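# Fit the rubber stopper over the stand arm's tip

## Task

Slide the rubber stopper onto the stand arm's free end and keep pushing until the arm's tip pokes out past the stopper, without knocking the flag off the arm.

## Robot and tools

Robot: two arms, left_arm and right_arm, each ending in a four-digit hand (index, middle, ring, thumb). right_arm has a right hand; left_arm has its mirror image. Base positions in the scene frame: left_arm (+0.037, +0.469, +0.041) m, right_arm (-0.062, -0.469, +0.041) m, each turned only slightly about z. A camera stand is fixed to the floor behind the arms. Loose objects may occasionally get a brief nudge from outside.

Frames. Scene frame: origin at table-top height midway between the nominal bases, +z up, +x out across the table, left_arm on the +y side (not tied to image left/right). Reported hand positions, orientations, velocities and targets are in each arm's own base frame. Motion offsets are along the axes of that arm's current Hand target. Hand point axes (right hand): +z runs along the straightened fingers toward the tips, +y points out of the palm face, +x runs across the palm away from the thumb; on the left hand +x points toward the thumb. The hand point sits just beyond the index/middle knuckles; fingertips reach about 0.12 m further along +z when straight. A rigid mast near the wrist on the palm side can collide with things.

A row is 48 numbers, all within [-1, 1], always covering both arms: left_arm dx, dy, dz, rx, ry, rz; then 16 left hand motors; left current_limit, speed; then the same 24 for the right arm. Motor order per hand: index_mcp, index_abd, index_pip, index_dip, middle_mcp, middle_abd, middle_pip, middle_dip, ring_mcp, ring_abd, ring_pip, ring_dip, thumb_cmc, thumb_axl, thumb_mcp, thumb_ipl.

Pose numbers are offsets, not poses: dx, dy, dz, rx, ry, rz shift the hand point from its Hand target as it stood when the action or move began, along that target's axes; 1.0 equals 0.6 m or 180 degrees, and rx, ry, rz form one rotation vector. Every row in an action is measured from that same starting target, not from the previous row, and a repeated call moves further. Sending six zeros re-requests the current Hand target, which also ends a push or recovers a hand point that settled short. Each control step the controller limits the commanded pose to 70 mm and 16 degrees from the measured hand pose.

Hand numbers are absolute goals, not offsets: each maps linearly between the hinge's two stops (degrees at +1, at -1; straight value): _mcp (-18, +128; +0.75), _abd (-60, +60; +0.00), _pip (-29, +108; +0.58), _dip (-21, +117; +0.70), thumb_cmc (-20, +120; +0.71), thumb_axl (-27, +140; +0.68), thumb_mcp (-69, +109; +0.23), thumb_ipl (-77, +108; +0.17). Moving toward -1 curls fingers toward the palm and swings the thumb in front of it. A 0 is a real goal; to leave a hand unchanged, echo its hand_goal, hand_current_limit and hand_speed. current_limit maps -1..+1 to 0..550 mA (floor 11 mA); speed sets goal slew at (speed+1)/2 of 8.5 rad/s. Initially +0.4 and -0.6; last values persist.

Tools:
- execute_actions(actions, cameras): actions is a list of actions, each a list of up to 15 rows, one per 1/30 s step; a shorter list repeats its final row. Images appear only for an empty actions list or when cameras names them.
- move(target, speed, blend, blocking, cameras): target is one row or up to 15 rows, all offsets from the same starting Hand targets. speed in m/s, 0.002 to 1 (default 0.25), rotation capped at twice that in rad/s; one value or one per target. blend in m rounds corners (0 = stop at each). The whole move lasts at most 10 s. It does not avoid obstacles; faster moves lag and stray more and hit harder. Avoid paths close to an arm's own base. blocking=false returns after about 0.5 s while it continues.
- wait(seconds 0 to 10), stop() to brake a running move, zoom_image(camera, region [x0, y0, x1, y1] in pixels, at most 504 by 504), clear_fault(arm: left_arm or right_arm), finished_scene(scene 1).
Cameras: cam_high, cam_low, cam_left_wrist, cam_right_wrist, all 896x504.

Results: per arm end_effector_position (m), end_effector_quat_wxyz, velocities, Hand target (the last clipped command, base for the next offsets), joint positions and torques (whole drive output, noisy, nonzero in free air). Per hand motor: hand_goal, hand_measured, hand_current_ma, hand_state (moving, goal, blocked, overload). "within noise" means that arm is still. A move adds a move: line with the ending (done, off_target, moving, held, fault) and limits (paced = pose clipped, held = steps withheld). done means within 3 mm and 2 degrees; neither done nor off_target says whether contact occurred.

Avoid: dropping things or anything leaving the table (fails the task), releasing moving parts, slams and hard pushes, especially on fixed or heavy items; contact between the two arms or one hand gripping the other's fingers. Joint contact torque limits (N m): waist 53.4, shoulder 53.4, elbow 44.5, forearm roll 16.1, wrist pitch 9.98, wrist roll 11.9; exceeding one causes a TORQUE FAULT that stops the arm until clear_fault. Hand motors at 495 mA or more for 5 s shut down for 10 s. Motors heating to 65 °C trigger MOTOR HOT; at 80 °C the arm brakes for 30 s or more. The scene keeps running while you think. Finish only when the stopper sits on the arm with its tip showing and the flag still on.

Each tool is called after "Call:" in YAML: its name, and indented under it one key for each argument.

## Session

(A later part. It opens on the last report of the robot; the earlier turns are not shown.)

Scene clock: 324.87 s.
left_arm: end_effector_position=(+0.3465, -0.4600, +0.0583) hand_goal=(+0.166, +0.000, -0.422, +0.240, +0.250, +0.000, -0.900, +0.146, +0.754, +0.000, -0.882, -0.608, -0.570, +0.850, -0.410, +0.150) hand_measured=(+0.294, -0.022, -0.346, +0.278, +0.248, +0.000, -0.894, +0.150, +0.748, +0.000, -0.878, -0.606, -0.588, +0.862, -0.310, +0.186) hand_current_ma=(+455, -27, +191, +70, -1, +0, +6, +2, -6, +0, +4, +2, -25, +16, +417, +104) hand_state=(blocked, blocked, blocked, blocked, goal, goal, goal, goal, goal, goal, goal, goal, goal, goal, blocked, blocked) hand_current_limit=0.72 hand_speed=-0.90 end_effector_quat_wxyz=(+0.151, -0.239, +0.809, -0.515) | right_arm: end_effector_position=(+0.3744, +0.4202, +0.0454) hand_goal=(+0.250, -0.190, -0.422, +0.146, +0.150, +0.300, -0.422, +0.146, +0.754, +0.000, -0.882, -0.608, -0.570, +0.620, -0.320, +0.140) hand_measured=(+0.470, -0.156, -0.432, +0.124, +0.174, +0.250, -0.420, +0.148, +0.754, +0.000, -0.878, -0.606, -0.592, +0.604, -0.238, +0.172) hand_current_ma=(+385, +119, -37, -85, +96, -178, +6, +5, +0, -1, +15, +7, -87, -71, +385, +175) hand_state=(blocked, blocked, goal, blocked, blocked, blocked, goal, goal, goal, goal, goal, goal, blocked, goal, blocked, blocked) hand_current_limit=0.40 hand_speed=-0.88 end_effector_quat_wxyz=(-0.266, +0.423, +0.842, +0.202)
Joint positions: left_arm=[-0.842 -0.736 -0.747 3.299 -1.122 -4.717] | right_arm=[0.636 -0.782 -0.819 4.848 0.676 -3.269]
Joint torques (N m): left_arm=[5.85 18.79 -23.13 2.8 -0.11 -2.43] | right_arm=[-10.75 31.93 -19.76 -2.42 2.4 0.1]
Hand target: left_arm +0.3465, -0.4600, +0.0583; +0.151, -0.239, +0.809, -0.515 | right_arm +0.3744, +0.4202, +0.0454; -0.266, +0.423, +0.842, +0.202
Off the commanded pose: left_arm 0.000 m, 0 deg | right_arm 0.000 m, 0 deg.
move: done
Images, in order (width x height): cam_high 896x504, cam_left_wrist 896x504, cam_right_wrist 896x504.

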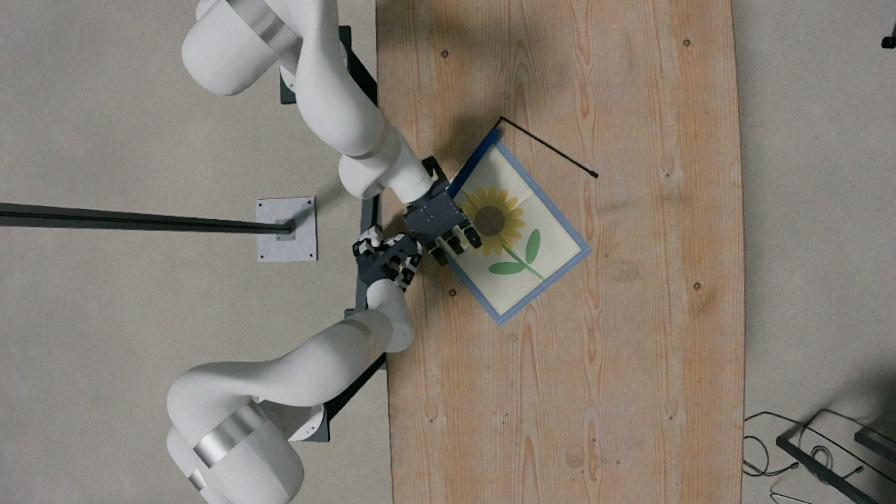

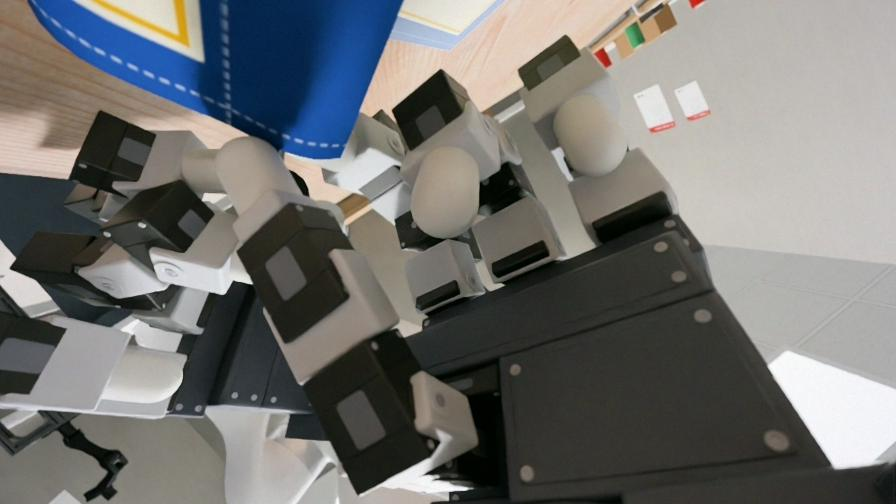

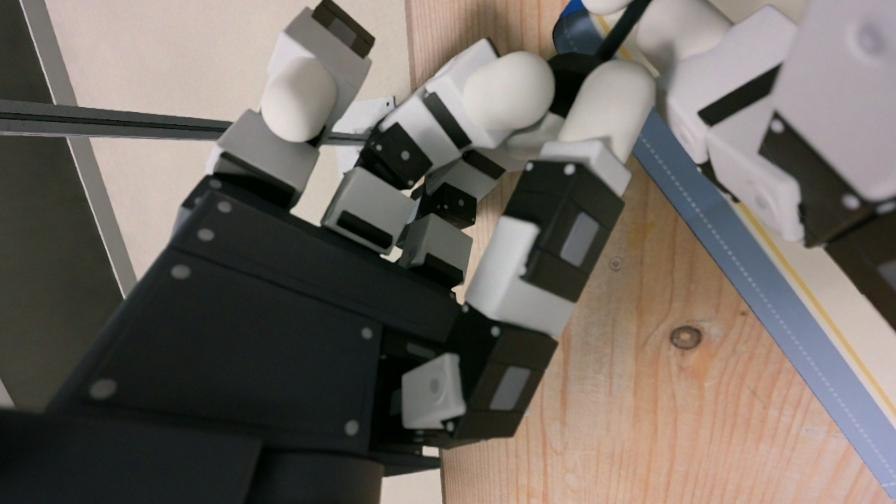

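Call:
move:
  target:
    - [0.00538,-0.0016,0.00343,0,0.03775,0.0176,0.165,0,-0.423,0.24,0.25,0,-0.9,0.145,0.753,0,-0.883,-0.609,-0.571,0.85,-0.41,0.15,0.72,-0.9,0,0,0,0,0,0,0.25,-0.19,-0.423,0.145,0.15,0.3,-0.423,0.145,0.753,0,-0.883,-0.609,-0.571,0.62,-0.32,0.14,0.4,-0.88]
  speed: 0.06
  cameras: ["cam_right_wrist", "cam_high", "cam_left_wrist"]

Call:
zoom_image:
  camera: "cam_right_wrist"
  region: [540, 0, 740, 120]

Call:
zoom_image:
  camera: "cam_left_wrist"
  region: [180, 90, 400, 250]

Call:
zoom_image:
  camera: "cam_high"
  region: [470, 100, 530, 150]

Scene clock: 326.83 s.
left_arm: end_effector_position=(+0.3450, -0.4637, +0.0583) hand_goal=(+0.166, +0.000, -0.422, +0.240, +0.250, +0.000, -0.900, +0.146, +0.754, +0.000, -0.882, -0.608, -0.570, +0.850, -0.410, +0.150) hand_measured=(+0.294, -0.024, -0.346, +0.278, +0.248, +0.000, -0.894, +0.150, +0.748, +0.000, -0.878, -0.606, -0.582, +0.862, -0.310, +0.186) hand_current_ma=(+455, -30, +191, +70, -1, +0, +6, +2, -6, +0, +4, +2, -14, +16, +417, +104) hand_state=(blocked, blocked, blocked, blocked, goal, goal, goal, goal, goal, goal, goal, goal, goal, goal, blocked, blocked) hand_current_limit=0.72 hand_speed=-0.90 end_effector_quat_wxyz=(+0.117, -0.186, +0.823, -0.524) | right_arm: end_effector_position=(+0.3744, +0.4202, +0.0454) hand_goal=(+0.250, -0.190, -0.422, +0.146, +0.150, +0.300, -0.422, +0.146, +0.754, +0.000, -0.882, -0.608, -0.570, +0.620, -0.320, +0.140) hand_measured=(+0.470, -0.156, -0.430, +0.124, +0.174, +0.250, -0.420, +0.148, +0.754, +0.000, -0.878, -0.606, -0.598, +0.604, -0.238, +0.172) hand_current_ma=(+385, +119, -31, -85, +96, -178, +8, +5, +0, -1, +15, +7, -112, -78, +385, +175) hand_state=(blocked, blocked, goal, blocked, blocked, blocked, goal, goal, goal, goal, goal, goal, blocked, goal, blocked, blocked) hand_current_limit=0.40 hand_speed=-0.88 end_effector_quat_wxyz=(-0.266, +0.423, +0.842, +0.202)
Joint positions: left_arm=[-0.803 -0.746 -0.773 3.473 -1.107 -4.725] | right_arm=[0.636 -0.782 -0.819 4.848 0.676 -3.269]
Joint torques (N m): left_arm=[6.5 18.59 -21.55 2.64 0.04 -2.43] | right_arm=[-9.95 35.11 -16.34 -2.07 1.27 0.18]
Hand target: left_arm +0.3450, -0.4637, +0.0583; +0.117, -0.186, +0.823, -0.524 | right_arm +0.3744, +0.4202, +0.0454; -0.266, +0.423, +0.842, +0.202
Off the commanded pose: left_arm 0.000 m, 0 deg | right_arm 0.000 m, 0 deg.
move: done
Images, in order (width x height): cam_high 896x504, cam_left_wrist 896x504, cam_right_wrist 896x504.

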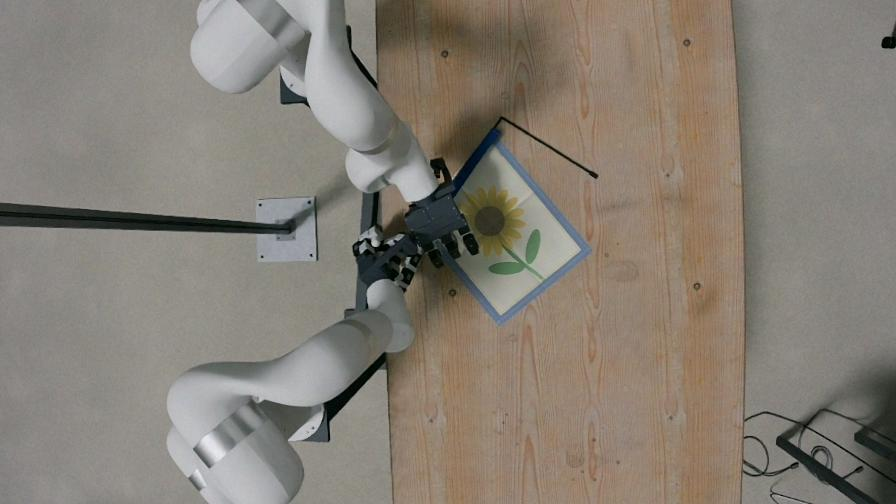

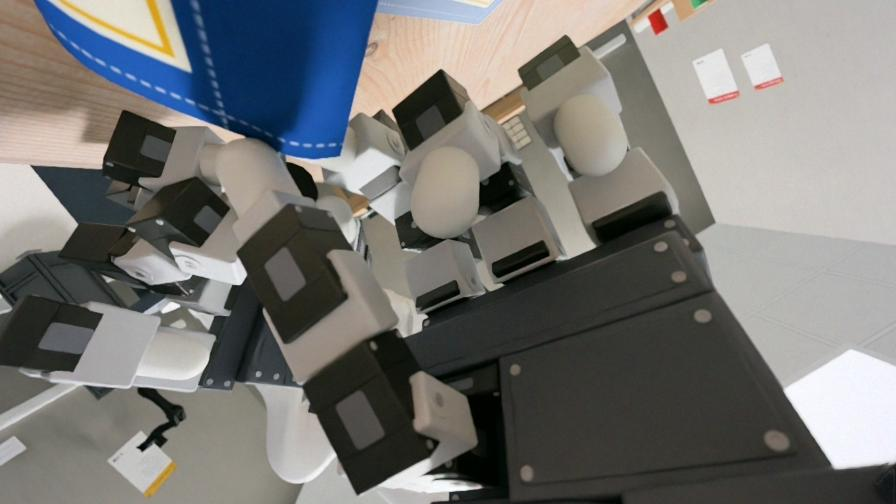

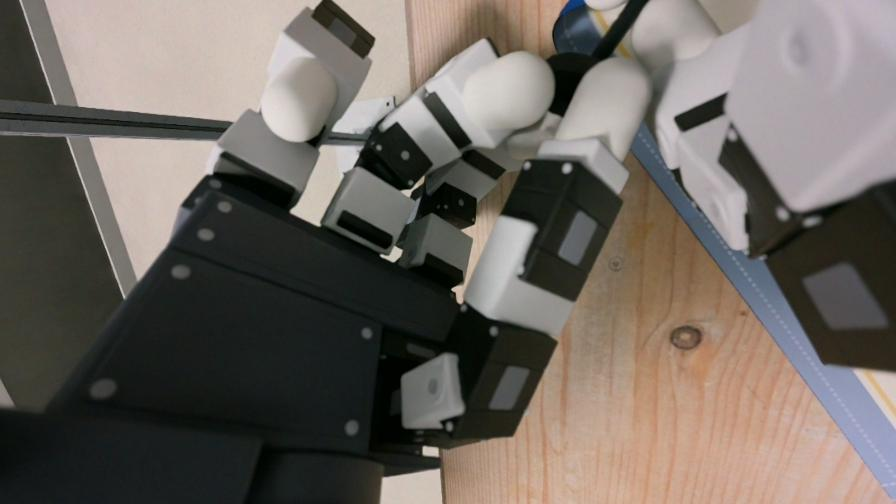

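Scaled by 2.520 from the camera's 896x504 image, which has a finer 1280x720 frame.

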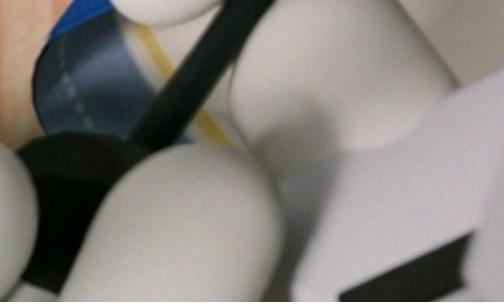

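Scaled by 2.291 from the camera's 896x504 image, which has a finer 1280x720 frame.

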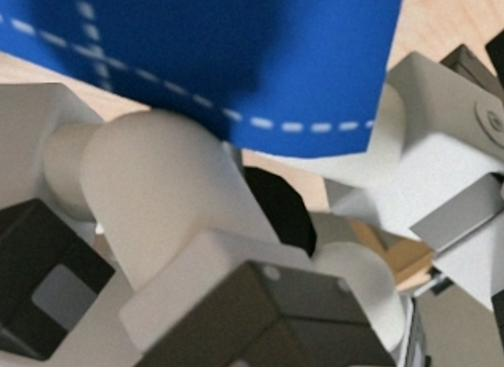

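Scaled by 8.400 from the camera's 896x504 image, which has a finer 1280x720 frame.

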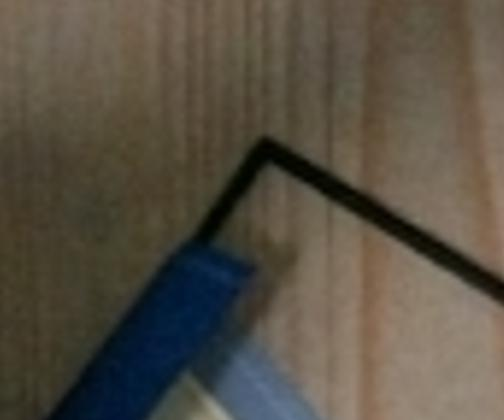

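Call:
zoom_image:
  camera: "cam_high"
  region: [385, 210, 485, 280]

Call:
zoom_image:
  camera: "cam_right_wrist"
  region: [560, 0, 800, 240]

Call:
zoom_image:
  camera: "cam_left_wrist"
  region: [200, 130, 440, 330]

Scaled by 5.040 from the camera's 896x504 image, which has a finer 1280x720 frame.

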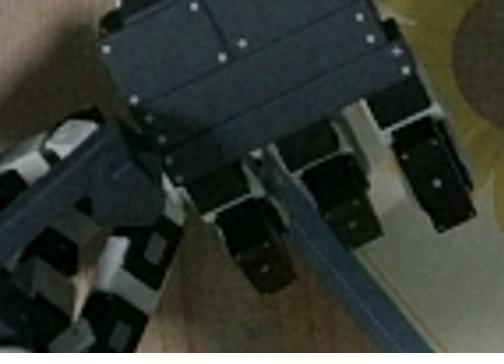

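Scaled by 2.100 from the camera's 896x504 image, which has a finer 1280x720 frame.

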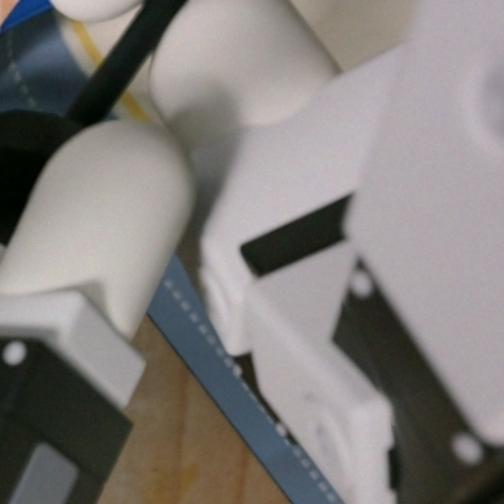

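Scaled by 2.100 from the camera's 896x504 image, which has a finer 1280x720 frame.

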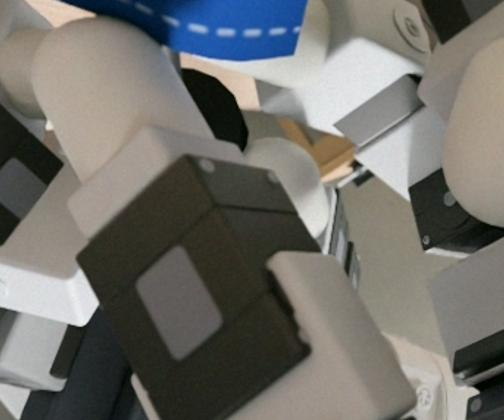

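Call:
move:
  target:
    - [0,0,0,0,0,0,0.165,0,-0.423,0.24,0.25,0,-0.9,0.145,0.753,0,-0.883,-0.609,-0.571,0.85,-0.41,0.15,0.72,-0.9,-0.00537,0.00171,0.0003,0,-0.0534,-0.0249,0.25,-0.19,-0.423,0.145,0.15,0.3,-0.423,0.145,0.753,0,-0.883,-0.609,-0.571,0.62,-0.32,0.14,0.4,-0.88]
    - [0,0,0,0,0,0,0.165,0,-0.423,0.24,0.25,0,-0.9,0.145,0.753,0,-0.883,-0.609,-0.571,0.85,-0.41,0.15,0.72,-0.9,-0.00197,0.00298,0.00147,0,-0.0232,-0.0108,0.25,-0.19,-0.423,0.145,0.15,0.3,-0.423,0.145,0.753,0,-0.883,-0.609,-0.571,0.62,-0.32,0.14,0.4,-0.88]
  speed: 0.1
  blend: [0.002,0]
  cameras: ["cam_right_wrist", "cam_high", "cam_left_wrist"]

Call:
zoom_image:
  camera: "cam_right_wrist"
  region: [535, 10, 635, 90]

Call:
zoom_image:
  camera: "cam_left_wrist"
  region: [180, 90, 400, 250]

Call:
zoom_image:
  camera: "cam_high"
  region: [470, 100, 530, 150]

Scene clock: 330.77 s.
left_arm: end_effector_position=(+0.3450, -0.4637, +0.0583) hand_goal=(+0.166, +0.000, -0.422, +0.240, +0.250, +0.000, -0.900, +0.146, +0.754, +0.000, -0.882, -0.608, -0.570, +0.850, -0.410, +0.150) hand_measured=(+0.294, -0.024, -0.346, +0.278, +0.248, +0.000, -0.894, +0.150, +0.748, +0.000, -0.878, -0.606, -0.580, +0.862, -0.310, +0.186) hand_current_ma=(+451, -30, +191, +70, -1, +0, +6, +2, -6, +0, +4, +2, -12, +16, +417, +104) hand_state=(blocked, blocked, blocked, blocked, goal, goal, goal, goal, goal, goal, goal, goal, goal, goal, blocked, blocked) hand_current_limit=0.72 hand_speed=-0.90 end_effector_quat_wxyz=(+0.117, -0.186, +0.823, -0.524) | right_arm: end_effector_position=(+0.3746, +0.4200, +0.0451) hand_goal=(+0.250, -0.190, -0.422, +0.146, +0.150, +0.300, -0.422, +0.146, +0.754, +0.000, -0.882, -0.608, -0.570, +0.620, -0.320, +0.140) hand_measured=(+0.470, -0.156, -0.430, +0.124, +0.174, +0.250, -0.420, +0.148, +0.754, +0.000, -0.878, -0.606, -0.598, +0.602, -0.238, +0.172) hand_current_ma=(+385, +119, -29, -85, +96, -178, +8, +5, +0, -1, +15, +7, -115, -80, +385, +175) hand_state=(blocked, blocked, goal, blocked, blocked, blocked, goal, goal, goal, goal, goal, goal, blocked, goal, blocked, blocked) hand_current_limit=0.40 hand_speed=-0.88 end_effector_quat_wxyz=(-0.261, +0.422, +0.845, +0.200)
Joint positions: left_arm=[-0.803 -0.746 -0.773 3.473 -1.107 -4.725] | right_arm=[0.64 -0.78 -0.818 4.852 0.664 -3.274]
Joint torques (N m): left_arm=[6.23 18.86 -21.03 2.24 -0.35 -2.07] | right_arm=[-11.51 31.01 -21.33 -2.09 2.93 0.37]
Hand target: left_arm +0.3450, -0.4637, +0.0583; +0.117, -0.186, +0.823, -0.524 | right_arm +0.3746, +0.4200, +0.0451; -0.261, +0.422, +0.845, +0.200 (not the last commanded pose)
Off the commanded pose: left_arm 0.000 m, 0 deg | right_arm 0.002 m, 4 deg.
move: held (right_arm; a check stopped the path); path passed 0 of 2 targets; limits=held
pose unreachable (right arm): on one or more control steps of this call, first in action 0 (counted from 0), this arm could not follow its commanded pose, so it was not sent that pose on those steps. It may still have moved: this result reports where it is.
cause: moving toward the commanded pose would bring a part of the arm too close to another arm (a part of this arm just beyond joint 6 (wrist roll) and a part of the left arm just beyond its joint 6 (wrist roll), 2 mm apart when this arm was first held).
Images, in order (width x height): cam_high 896x504, cam_left_wrist 896x504, cam_right_wrist 896x504.

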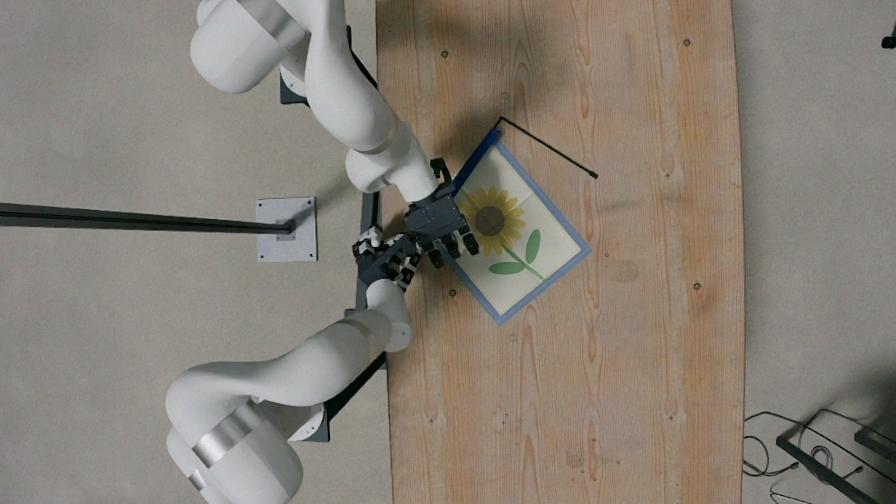

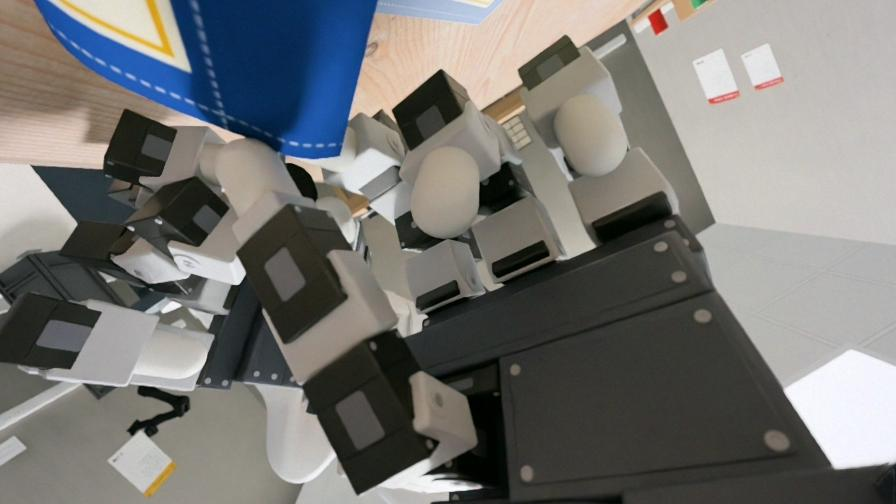

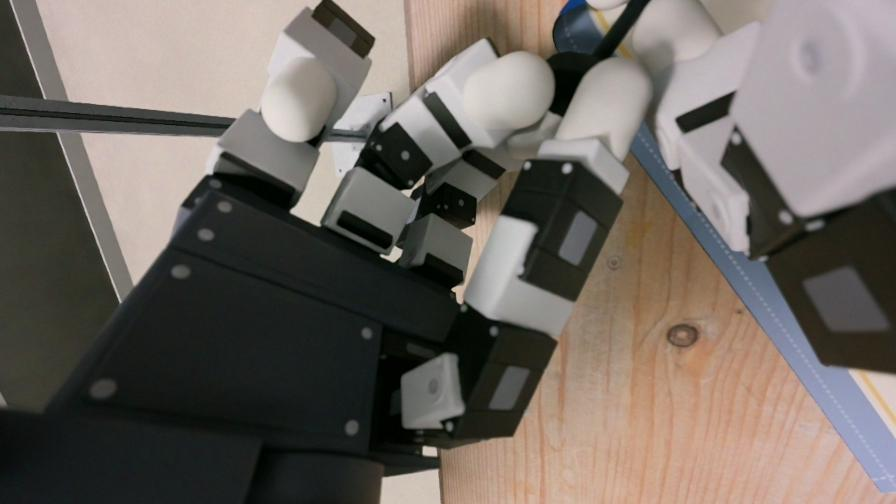

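Scaled by 5.040 from the camera's 896x504 image, which has a finer 1280x720 frame.

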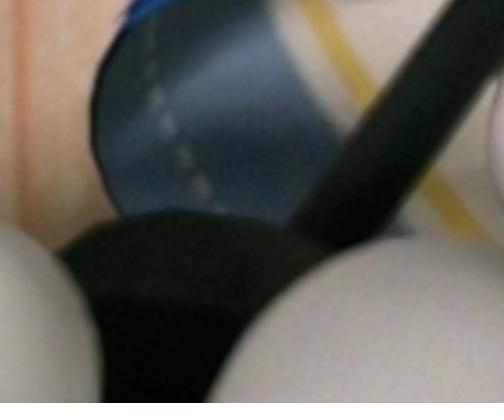

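Scaled by 2.291 from the camera's 896x504 image, which has a finer 1280x720 frame.

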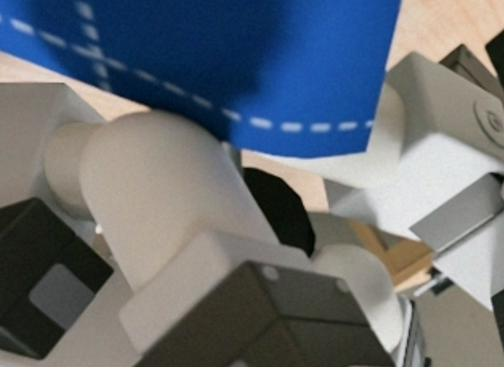

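Scaled by 8.400 from the camera's 896x504 image, which has a finer 1280x720 frame.

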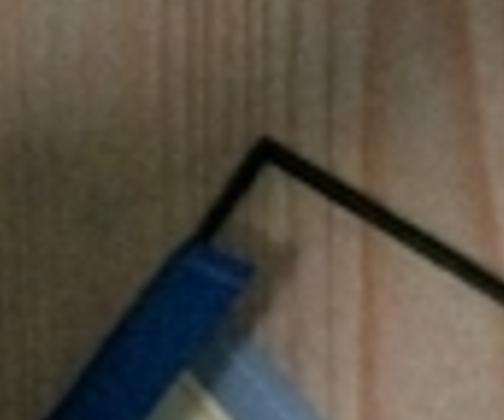

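Call:
move:
  target:
    - [-0.00212,0.0052,0.00243,0,0.0235,-0.0503,0.165,0,-0.423,0.24,0.25,0,-0.9,0.145,0.753,0,-0.883,-0.609,-0.571,0.85,-0.41,0.15,0.72,-0.9,0,0,0,0,0,0,0.25,-0.19,-0.423,0.145,0.15,0.3,-0.423,0.145,0.753,0,-0.883,-0.609,-0.571,0.62,-0.32,0.14,0.4,-0.88]
  speed: 0.06
  cameras: ["all"]

Call:
zoom_image:
  camera: "cam_right_wrist"
  region: [535, 0, 695, 90]

Call:
zoom_image:
  camera: "cam_left_wrist"
  region: [180, 90, 400, 250]

Call:
zoom_image:
  camera: "cam_high"
  region: [470, 100, 530, 150]

Call:
zoom_image:
  camera: "cam_low"
  region: [330, 170, 510, 300]

Scene clock: 334.73 s.
left_arm: end_effector_position=(+0.3461, -0.4631, +0.0549) hand_goal=(+0.166, +0.000, -0.422, +0.240, +0.250, +0.000, -0.900, +0.146, +0.754, +0.000, -0.882, -0.608, -0.570, +0.850, -0.410, +0.150) hand_measured=(+0.294, -0.026, -0.346, +0.278, +0.248, +0.000, -0.894, +0.150, +0.748, +0.000, -0.878, -0.606, -0.580, +0.862, -0.310, +0.186) hand_current_ma=(+447, -35, +191, +70, -1, +0, +6, +2, -6, +0, +4, +2, -12, +16, +417, +104) hand_state=(blocked, blocked, blocked, blocked, goal, goal, goal, goal, goal, goal, goal, goal, goal, goal, blocked, blocked) hand_current_limit=0.72 hand_speed=-0.90 end_effector_quat_wxyz=(+0.045, -0.231, +0.810, -0.538) | right_arm: end_effector_position=(+0.3746, +0.4200, +0.0451) hand_goal=(+0.250, -0.190, -0.422, +0.146, +0.150, +0.300, -0.422, +0.146, +0.754, +0.000, -0.882, -0.608, -0.570, +0.620, -0.320, +0.140) hand_measured=(+0.466, -0.156, -0.430, +0.124, +0.172, +0.250, -0.420, +0.148, +0.754, +0.000, -0.878, -0.606, -0.600, +0.600, -0.238, +0.172) hand_current_ma=(+385, +119, -29, -85, +88, -178, +4, +5, +0, -1, +15, +7, -118, -89, +385, +175) hand_state=(blocked, blocked, goal, blocked, blocked, blocked, goal, goal, goal, goal, goal, goal, blocked, goal, blocked, blocked) hand_current_limit=0.40 hand_speed=-0.88 end_effector_quat_wxyz=(-0.261, +0.422, +0.845, +0.200)
Joint positions: left_arm=[-0.737 -0.783 -0.81 3.621 -1.116 -4.921] | right_arm=[0.64 -0.78 -0.818 4.852 0.664 -3.273]
Joint torques (N m): left_arm=[6.03 21.03 -22.98 2.8 -4.24 -2.67] | right_arm=[-11.33 29.75 -19.64 -2.14 2.4 0.27]
Hand target: left_arm +0.3461, -0.4631, +0.0549; +0.045, -0.231, +0.810, -0.538 | right_arm +0.3746, +0.4200, +0.0451; -0.261, +0.422, +0.845, +0.200
Off the commanded pose: left_arm 0.000 m, 0 deg | right_arm 0.000 m, 0 deg.
move: done

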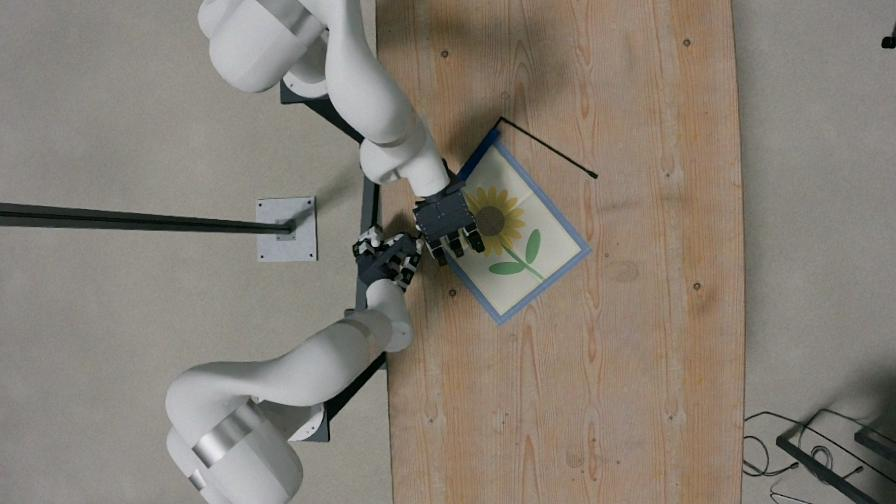

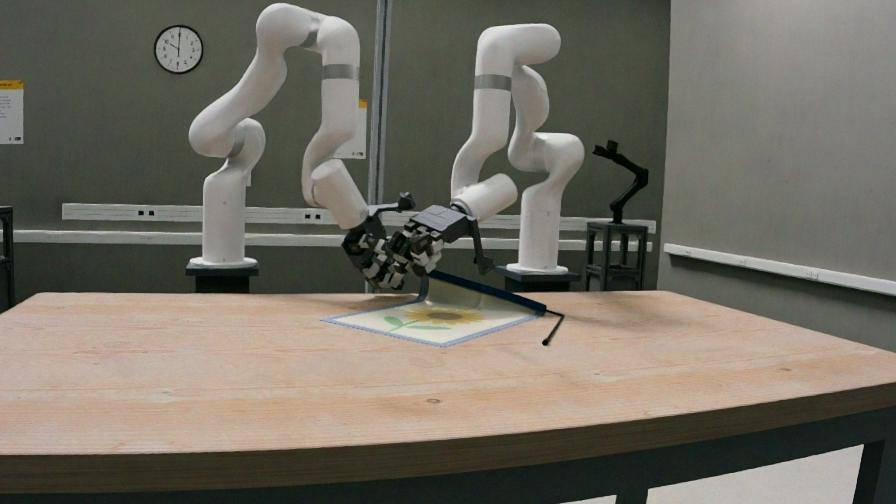

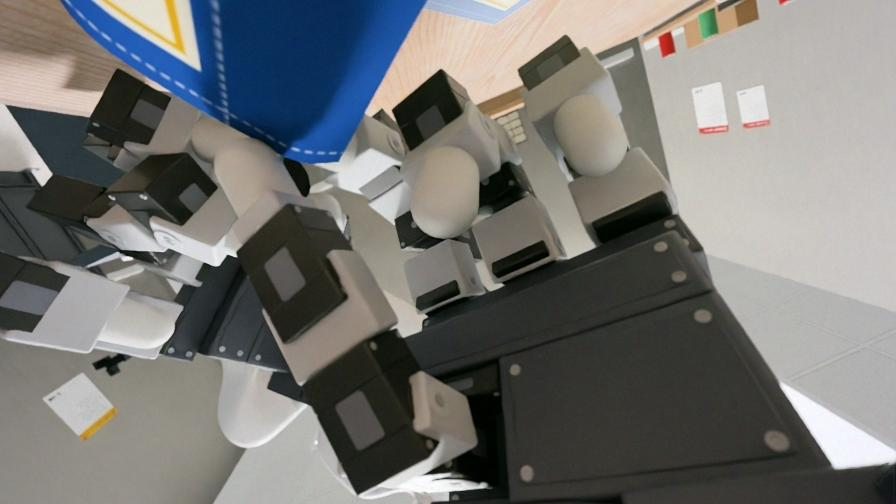

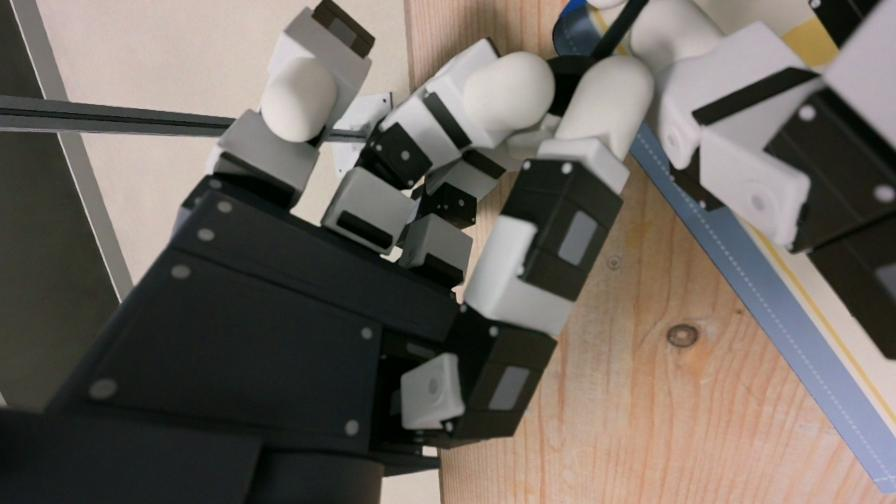

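Scaled by 3.150 from the camera's 896x504 image, which has a finer 1280x720 frame.

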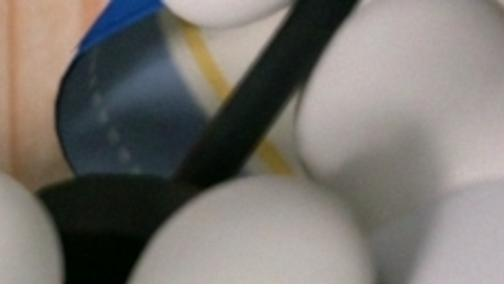

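Scaled by 2.291 from the camera's 896x504 image, which has a finer 1280x720 frame.

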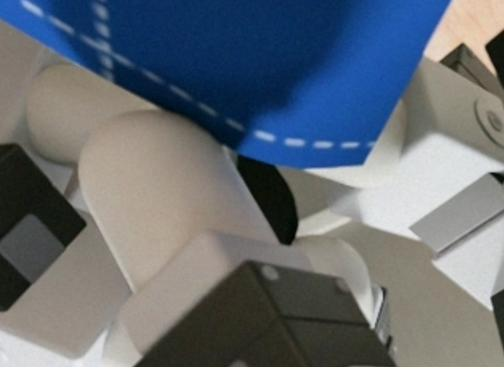

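Scaled by 8.400 from the camera's 896x504 image, which has a finer 1280x720 frame.

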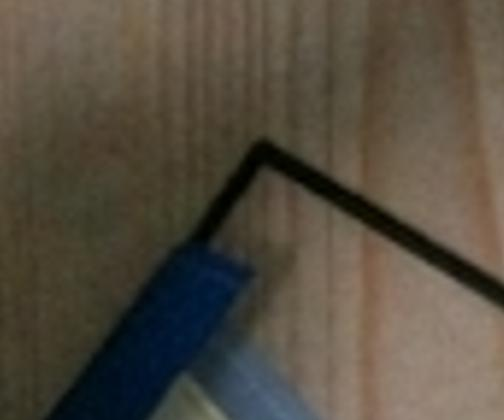

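Scaled by 2.800 from the camera's 896x504 image, which has a finer 1280x720 frame.

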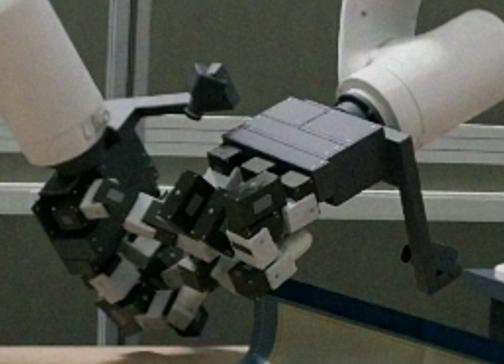

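Call:
move:
  target:
    - [0,0,0,0,0,0,0.165,0,-0.423,0.24,0.25,0,-0.9,0.145,0.753,0,-0.883,-0.609,-0.571,0.85,-0.41,0.15,0.72,-0.9,-0.00495,0.00241,0.00076,0,-0.0503,-0.0235,0.25,-0.19,-0.423,0.145,0.15,0.3,-0.423,0.145,0.753,0,-0.883,-0.609,-0.571,0.62,-0.32,0.14,0.4,-0.88]
    - [0,0,0,0,0,0,0.165,0,-0.423,0.24,0.25,0,-0.9,0.145,0.753,0,-0.883,-0.609,-0.571,0.85,-0.41,0.15,0.72,-0.9,0.00176,0.00427,0.00266,0,0.0101,0.0047,0.25,-0.19,-0.423,0.145,0.15,0.3,-0.423,0.145,0.753,0,-0.883,-0.609,-0.571,0.62,-0.32,0.14,0.4,-0.88]
    - [0,0,0,0,0,0,0.165,0,-0.423,0.24,0.25,0,-0.9,0.145,0.753,0,-0.883,-0.609,-0.571,0.85,-0.41,0.15,0.72,-0.9,-0.0013,0.00514,0.00278,0,-0.0201,-0.0094,0.25,-0.19,-0.423,0.145,0.15,0.3,-0.423,0.145,0.753,0,-0.883,-0.609,-0.571,0.62,-0.32,0.14,0.4,-0.88]
  speed: 0.1
  blend: [0.002,0.002,0]
  cameras: ["cam_right_wrist", "cam_high", "cam_left_wrist"]

Call:
zoom_image:
  camera: "cam_right_wrist"
  region: [535, 0, 695, 90]

Call:
zoom_image:
  camera: "cam_left_wrist"
  region: [180, 90, 400, 250]

Call:
zoom_image:
  camera: "cam_high"
  region: [470, 100, 530, 150]

Scene clock: 338.60 s.
left_arm: end_effector_position=(+0.3461, -0.4631, +0.0549) hand_goal=(+0.166, +0.000, -0.422, +0.240, +0.250, +0.000, -0.900, +0.146, +0.754, +0.000, -0.882, -0.608, -0.570, +0.850, -0.410, +0.150) hand_measured=(+0.282, -0.040, -0.344, +0.280, +0.248, +0.000, -0.894, +0.150, +0.748, +0.000, -0.878, -0.606, -0.584, +0.862, -0.310, +0.192) hand_current_ma=(+393, -63, +199, +79, -1, +0, +6, +2, -6, +0, +4, +2, -19, +20, +419, +129) hand_state=(blocked, blocked, blocked, blocked, goal, goal, goal, goal, goal, goal, goal, goal, goal, goal, blocked, blocked) hand_current_limit=0.72 hand_speed=-0.90 end_effector_quat_wxyz=(+0.045, -0.231, +0.810, -0.538) | right_arm: end_effector_position=(+0.3771, +0.4222, +0.0437) hand_goal=(+0.250, -0.190, -0.422, +0.146, +0.150, +0.300, -0.422, +0.146, +0.754, +0.000, -0.882, -0.608, -0.570, +0.620, -0.320, +0.140) hand_measured=(+0.466, -0.156, -0.442, +0.112, +0.164, +0.254, -0.422, +0.148, +0.754, +0.000, -0.878, -0.606, -0.604, +0.596, -0.240, +0.170) hand_current_ma=(+385, +119, -80, -140, +52, -160, +2, +5, +0, -1, +15, +7, -135, -111, +385, +165) hand_state=(blocked, blocked, blocked, blocked, goal, blocked, goal, goal, goal, goal, goal, goal, blocked, blocked, blocked, blocked) hand_current_limit=0.40 hand_speed=-0.88 end_effector_quat_wxyz=(-0.231, +0.415, +0.859, +0.191)
Joint positions: left_arm=[-0.736 -0.783 -0.81 3.621 -1.116 -4.921] | right_arm=[0.663 -0.772 -0.821 4.876 0.599 -3.298]
Joint torques (N m): left_arm=[1.28 24.16 -10.86 0.13 -1.66 -1.86] | right_arm=[10.71 64.63 -8.02 4.16 -0.46 -1.37]
Hand target: left_arm +0.3461, -0.4631, +0.0549; +0.045, -0.231, +0.810, -0.538 | right_arm +0.3771, +0.4222, +0.0437; -0.231, +0.415, +0.859, +0.191
Off the commanded pose: left_arm 0.000 m, 0 deg | right_arm 0.000 m, 0 deg.
move: done
Images, in order (width x height): cam_high 896x504, cam_left_wrist 896x504, cam_right_wrist 896x504.

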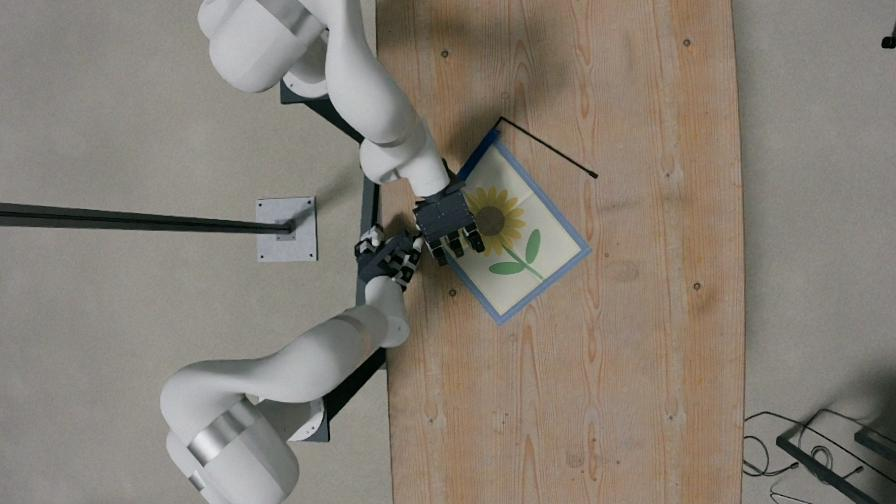

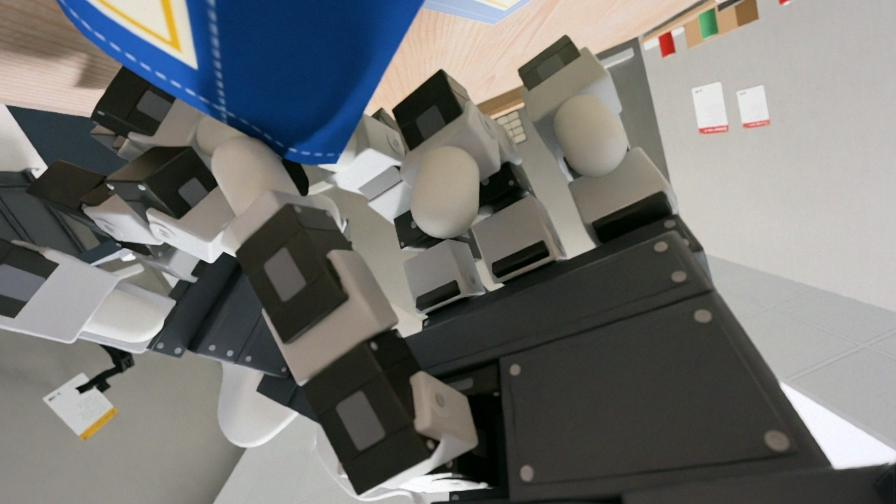

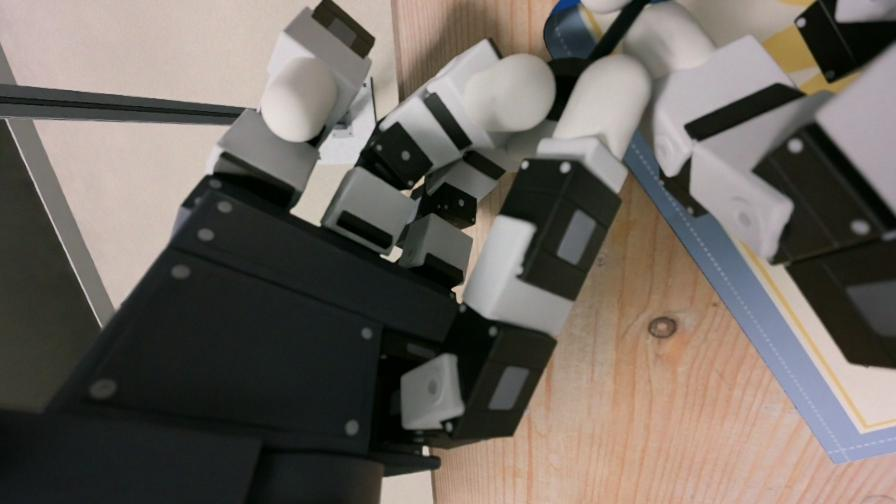

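Scaled by 3.150 from the camera's 896x504 image, which has a finer 1280x720 frame.

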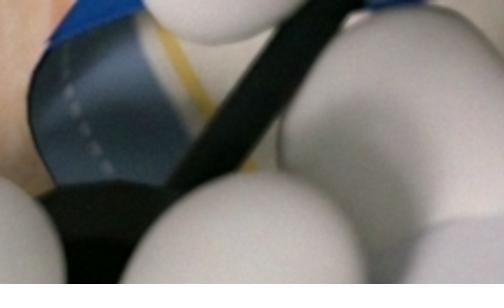

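Scaled by 2.291 from the camera's 896x504 image, which has a finer 1280x720 frame.

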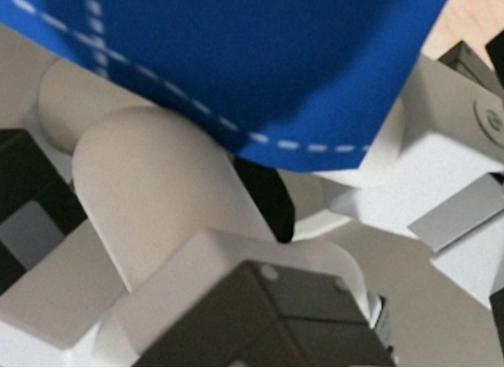

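Scaled by 8.400 from the camera's 896x504 image, which has a finer 1280x720 frame.

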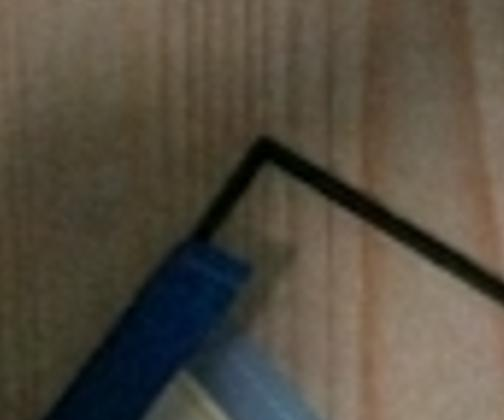

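Call:
move:
  target:
    - [0,0,0,0,0,0,0.165,0,-0.423,0.24,0.25,0,-0.9,0.145,0.753,0,-0.883,-0.609,-0.571,0.85,-0.41,0.15,0.72,-0.9,0.00318,-0.00015,0.00032,0,0.0302,0.0141,0.25,-0.19,-0.423,0.145,0.15,0.3,-0.423,0.145,0.753,0,-0.883,-0.609,-0.571,0.62,-0.32,0.14,0.4,-0.88]
    - [0,0,0,0,0,0,0.165,0,-0.423,0.24,0.25,0,-0.9,0.145,0.753,0,-0.883,-0.609,-0.571,0.85,-0.41,0.15,0.72,-0.9,-0.00318,0.00015,-0.00032,0,-0.0302,-0.0141,0.25,-0.19,-0.423,0.145,0.15,0.3,-0.423,0.145,0.753,0,-0.883,-0.609,-0.571,0.62,-0.32,0.14,0.4,-0.88]
    - [0,0,0,0,0,0,0.165,0,-0.423,0.24,0.25,0,-0.9,0.145,0.753,0,-0.883,-0.609,-0.571,0.85,-0.41,0.15,0.72,-0.9,0.00318,-0.00015,0.00032,0,0.0302,0.0141,0.25,-0.19,-0.423,0.145,0.15,0.3,-0.423,0.145,0.753,0,-0.883,-0.609,-0.571,0.62,-0.32,0.14,0.4,-0.88]
    - [0,0,0,0,0,0,0.165,0,-0.423,0.24,0.25,0,-0.9,0.145,0.753,0,-0.883,-0.609,-0.571,0.85,-0.41,0.15,0.72,-0.9,0,0,0,0,0,0,0.25,-0.19,-0.423,0.145,0.15,0.3,-0.423,0.145,0.753,0,-0.883,-0.609,-0.571,0.62,-0.32,0.14,0.4,-0.88]
  speed: 0.15
  blend: [0.002,0.002,0.002,0]
  cameras: ["cam_right_wrist", "cam_high", "cam_left_wrist"]

Call:
zoom_image:
  camera: "cam_right_wrist"
  region: [535, 0, 695, 90]

Call:
zoom_image:
  camera: "cam_left_wrist"
  region: [180, 90, 400, 250]

Call:
zoom_image:
  camera: "cam_high"
  region: [470, 100, 530, 150]

Scene clock: 342.67 s.
left_arm: end_effector_position=(+0.3461, -0.4631, +0.0548) hand_goal=(+0.166, +0.000, -0.422, +0.240, +0.250, +0.000, -0.900, +0.146, +0.754, +0.000, -0.882, -0.608, -0.570, +0.850, -0.410, +0.150) hand_measured=(+0.280, -0.040, -0.344, +0.280, +0.248, +0.000, -0.894, +0.150, +0.748, +0.000, -0.878, -0.606, -0.586, +0.864, -0.310, +0.192) hand_current_ma=(+385, -63, +205, +80, -1, +0, +6, +2, -6, +0, +4, +2, -22, +24, +420, +130) hand_state=(blocked, blocked, blocked, blocked, goal, goal, goal, goal, goal, goal, goal, goal, goal, goal, blocked, blocked) hand_current_limit=0.72 hand_speed=-0.90 end_effector_quat_wxyz=(+0.045, -0.231, +0.810, -0.538) | right_arm: end_effector_position=(+0.3771, +0.4222, +0.0437) hand_goal=(+0.250, -0.190, -0.422, +0.146, +0.150, +0.300, -0.422, +0.146, +0.754, +0.000, -0.882, -0.608, -0.570, +0.620, -0.320, +0.140) hand_measured=(+0.470, -0.156, -0.444, +0.110, +0.166, +0.256, -0.422, +0.148, +0.754, +0.000, -0.878, -0.606, -0.600, +0.596, -0.240, +0.170) hand_current_ma=(+385, +119, -87, -144, +62, -159, +2, +5, +1, -1, +15, +7, -118, -115, +385, +164) hand_state=(blocked, blocked, blocked, blocked, goal, blocked, goal, goal, goal, goal, goal, goal, blocked, blocked, blocked, blocked) hand_current_limit=0.40 hand_speed=-0.88 end_effector_quat_wxyz=(-0.231, +0.415, +0.859, +0.191)
Joint positions: left_arm=[-0.736 -0.783 -0.81 3.621 -1.116 -4.921] | right_arm=[0.663 -0.772 -0.821 4.876 0.599 -3.298]
Joint torques (N m): left_arm=[-6.11 28.29 -20.87 -1.88 -2.03 -0.81] | right_arm=[11.36 63.29 -7.1 4.02 -0.49 -1.35]
Hand target: left_arm +0.3461, -0.4631, +0.0549; +0.045, -0.231, +0.810, -0.538 | right_arm +0.3771, +0.4222, +0.0437; -0.231, +0.415, +0.859, +0.191
Off the commanded pose: left_arm 0.000 m, 0 deg | right_arm 0.000 m, 0 deg.
move: done
Images, in order (width x height): cam_high 896x504, cam_left_wrist 896x504, cam_right_wrist 896x504.

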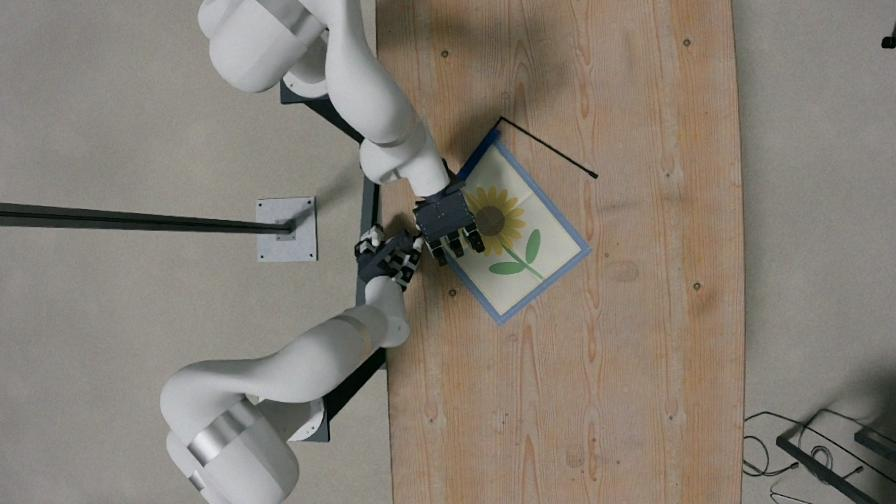

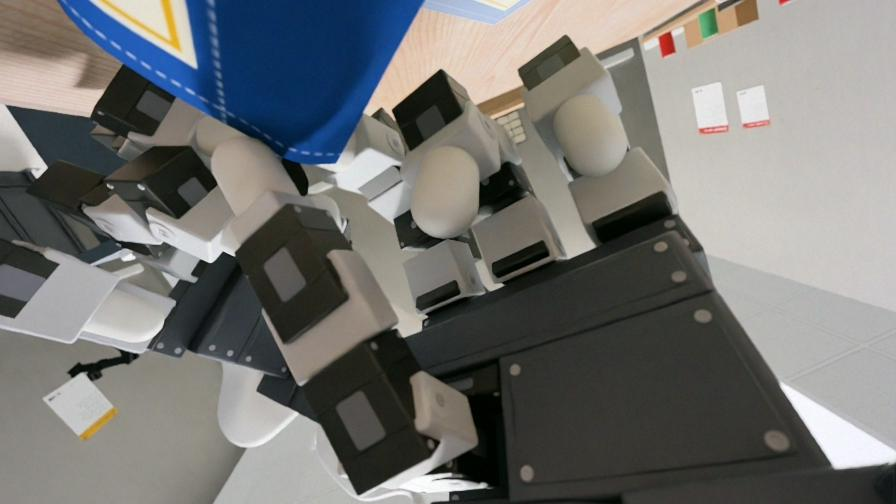

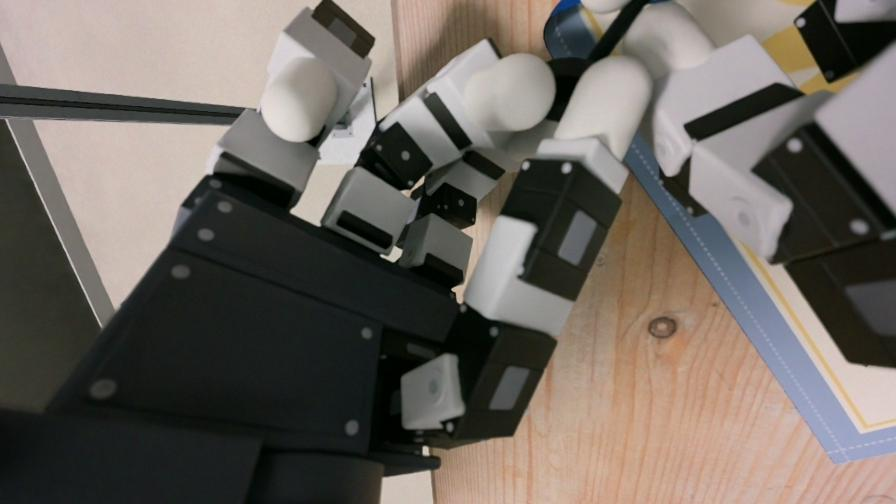

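Scaled by 3.150 from the camera's 896x504 image, which has a finer 1280x720 frame.

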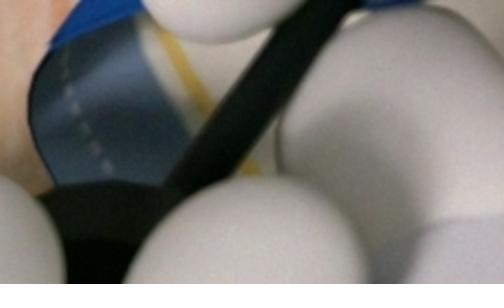

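Scaled by 2.291 from the camera's 896x504 image, which has a finer 1280x720 frame.

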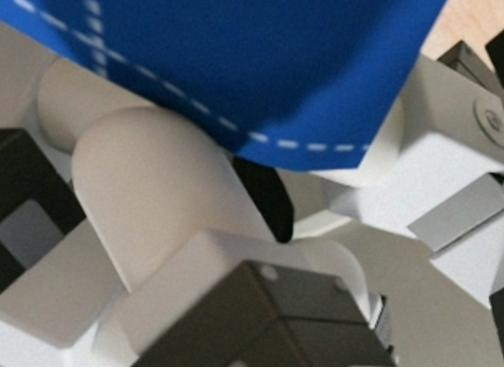

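Scaled by 8.400 from the camera's 896x504 image, which has a finer 1280x720 frame.

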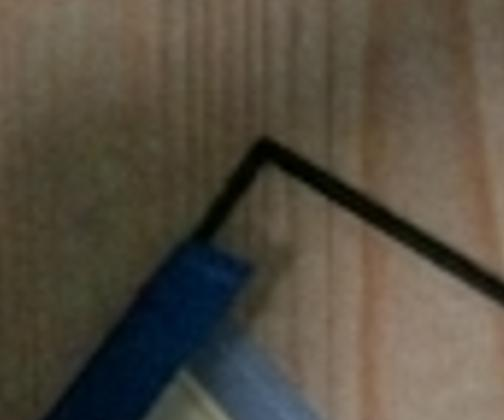

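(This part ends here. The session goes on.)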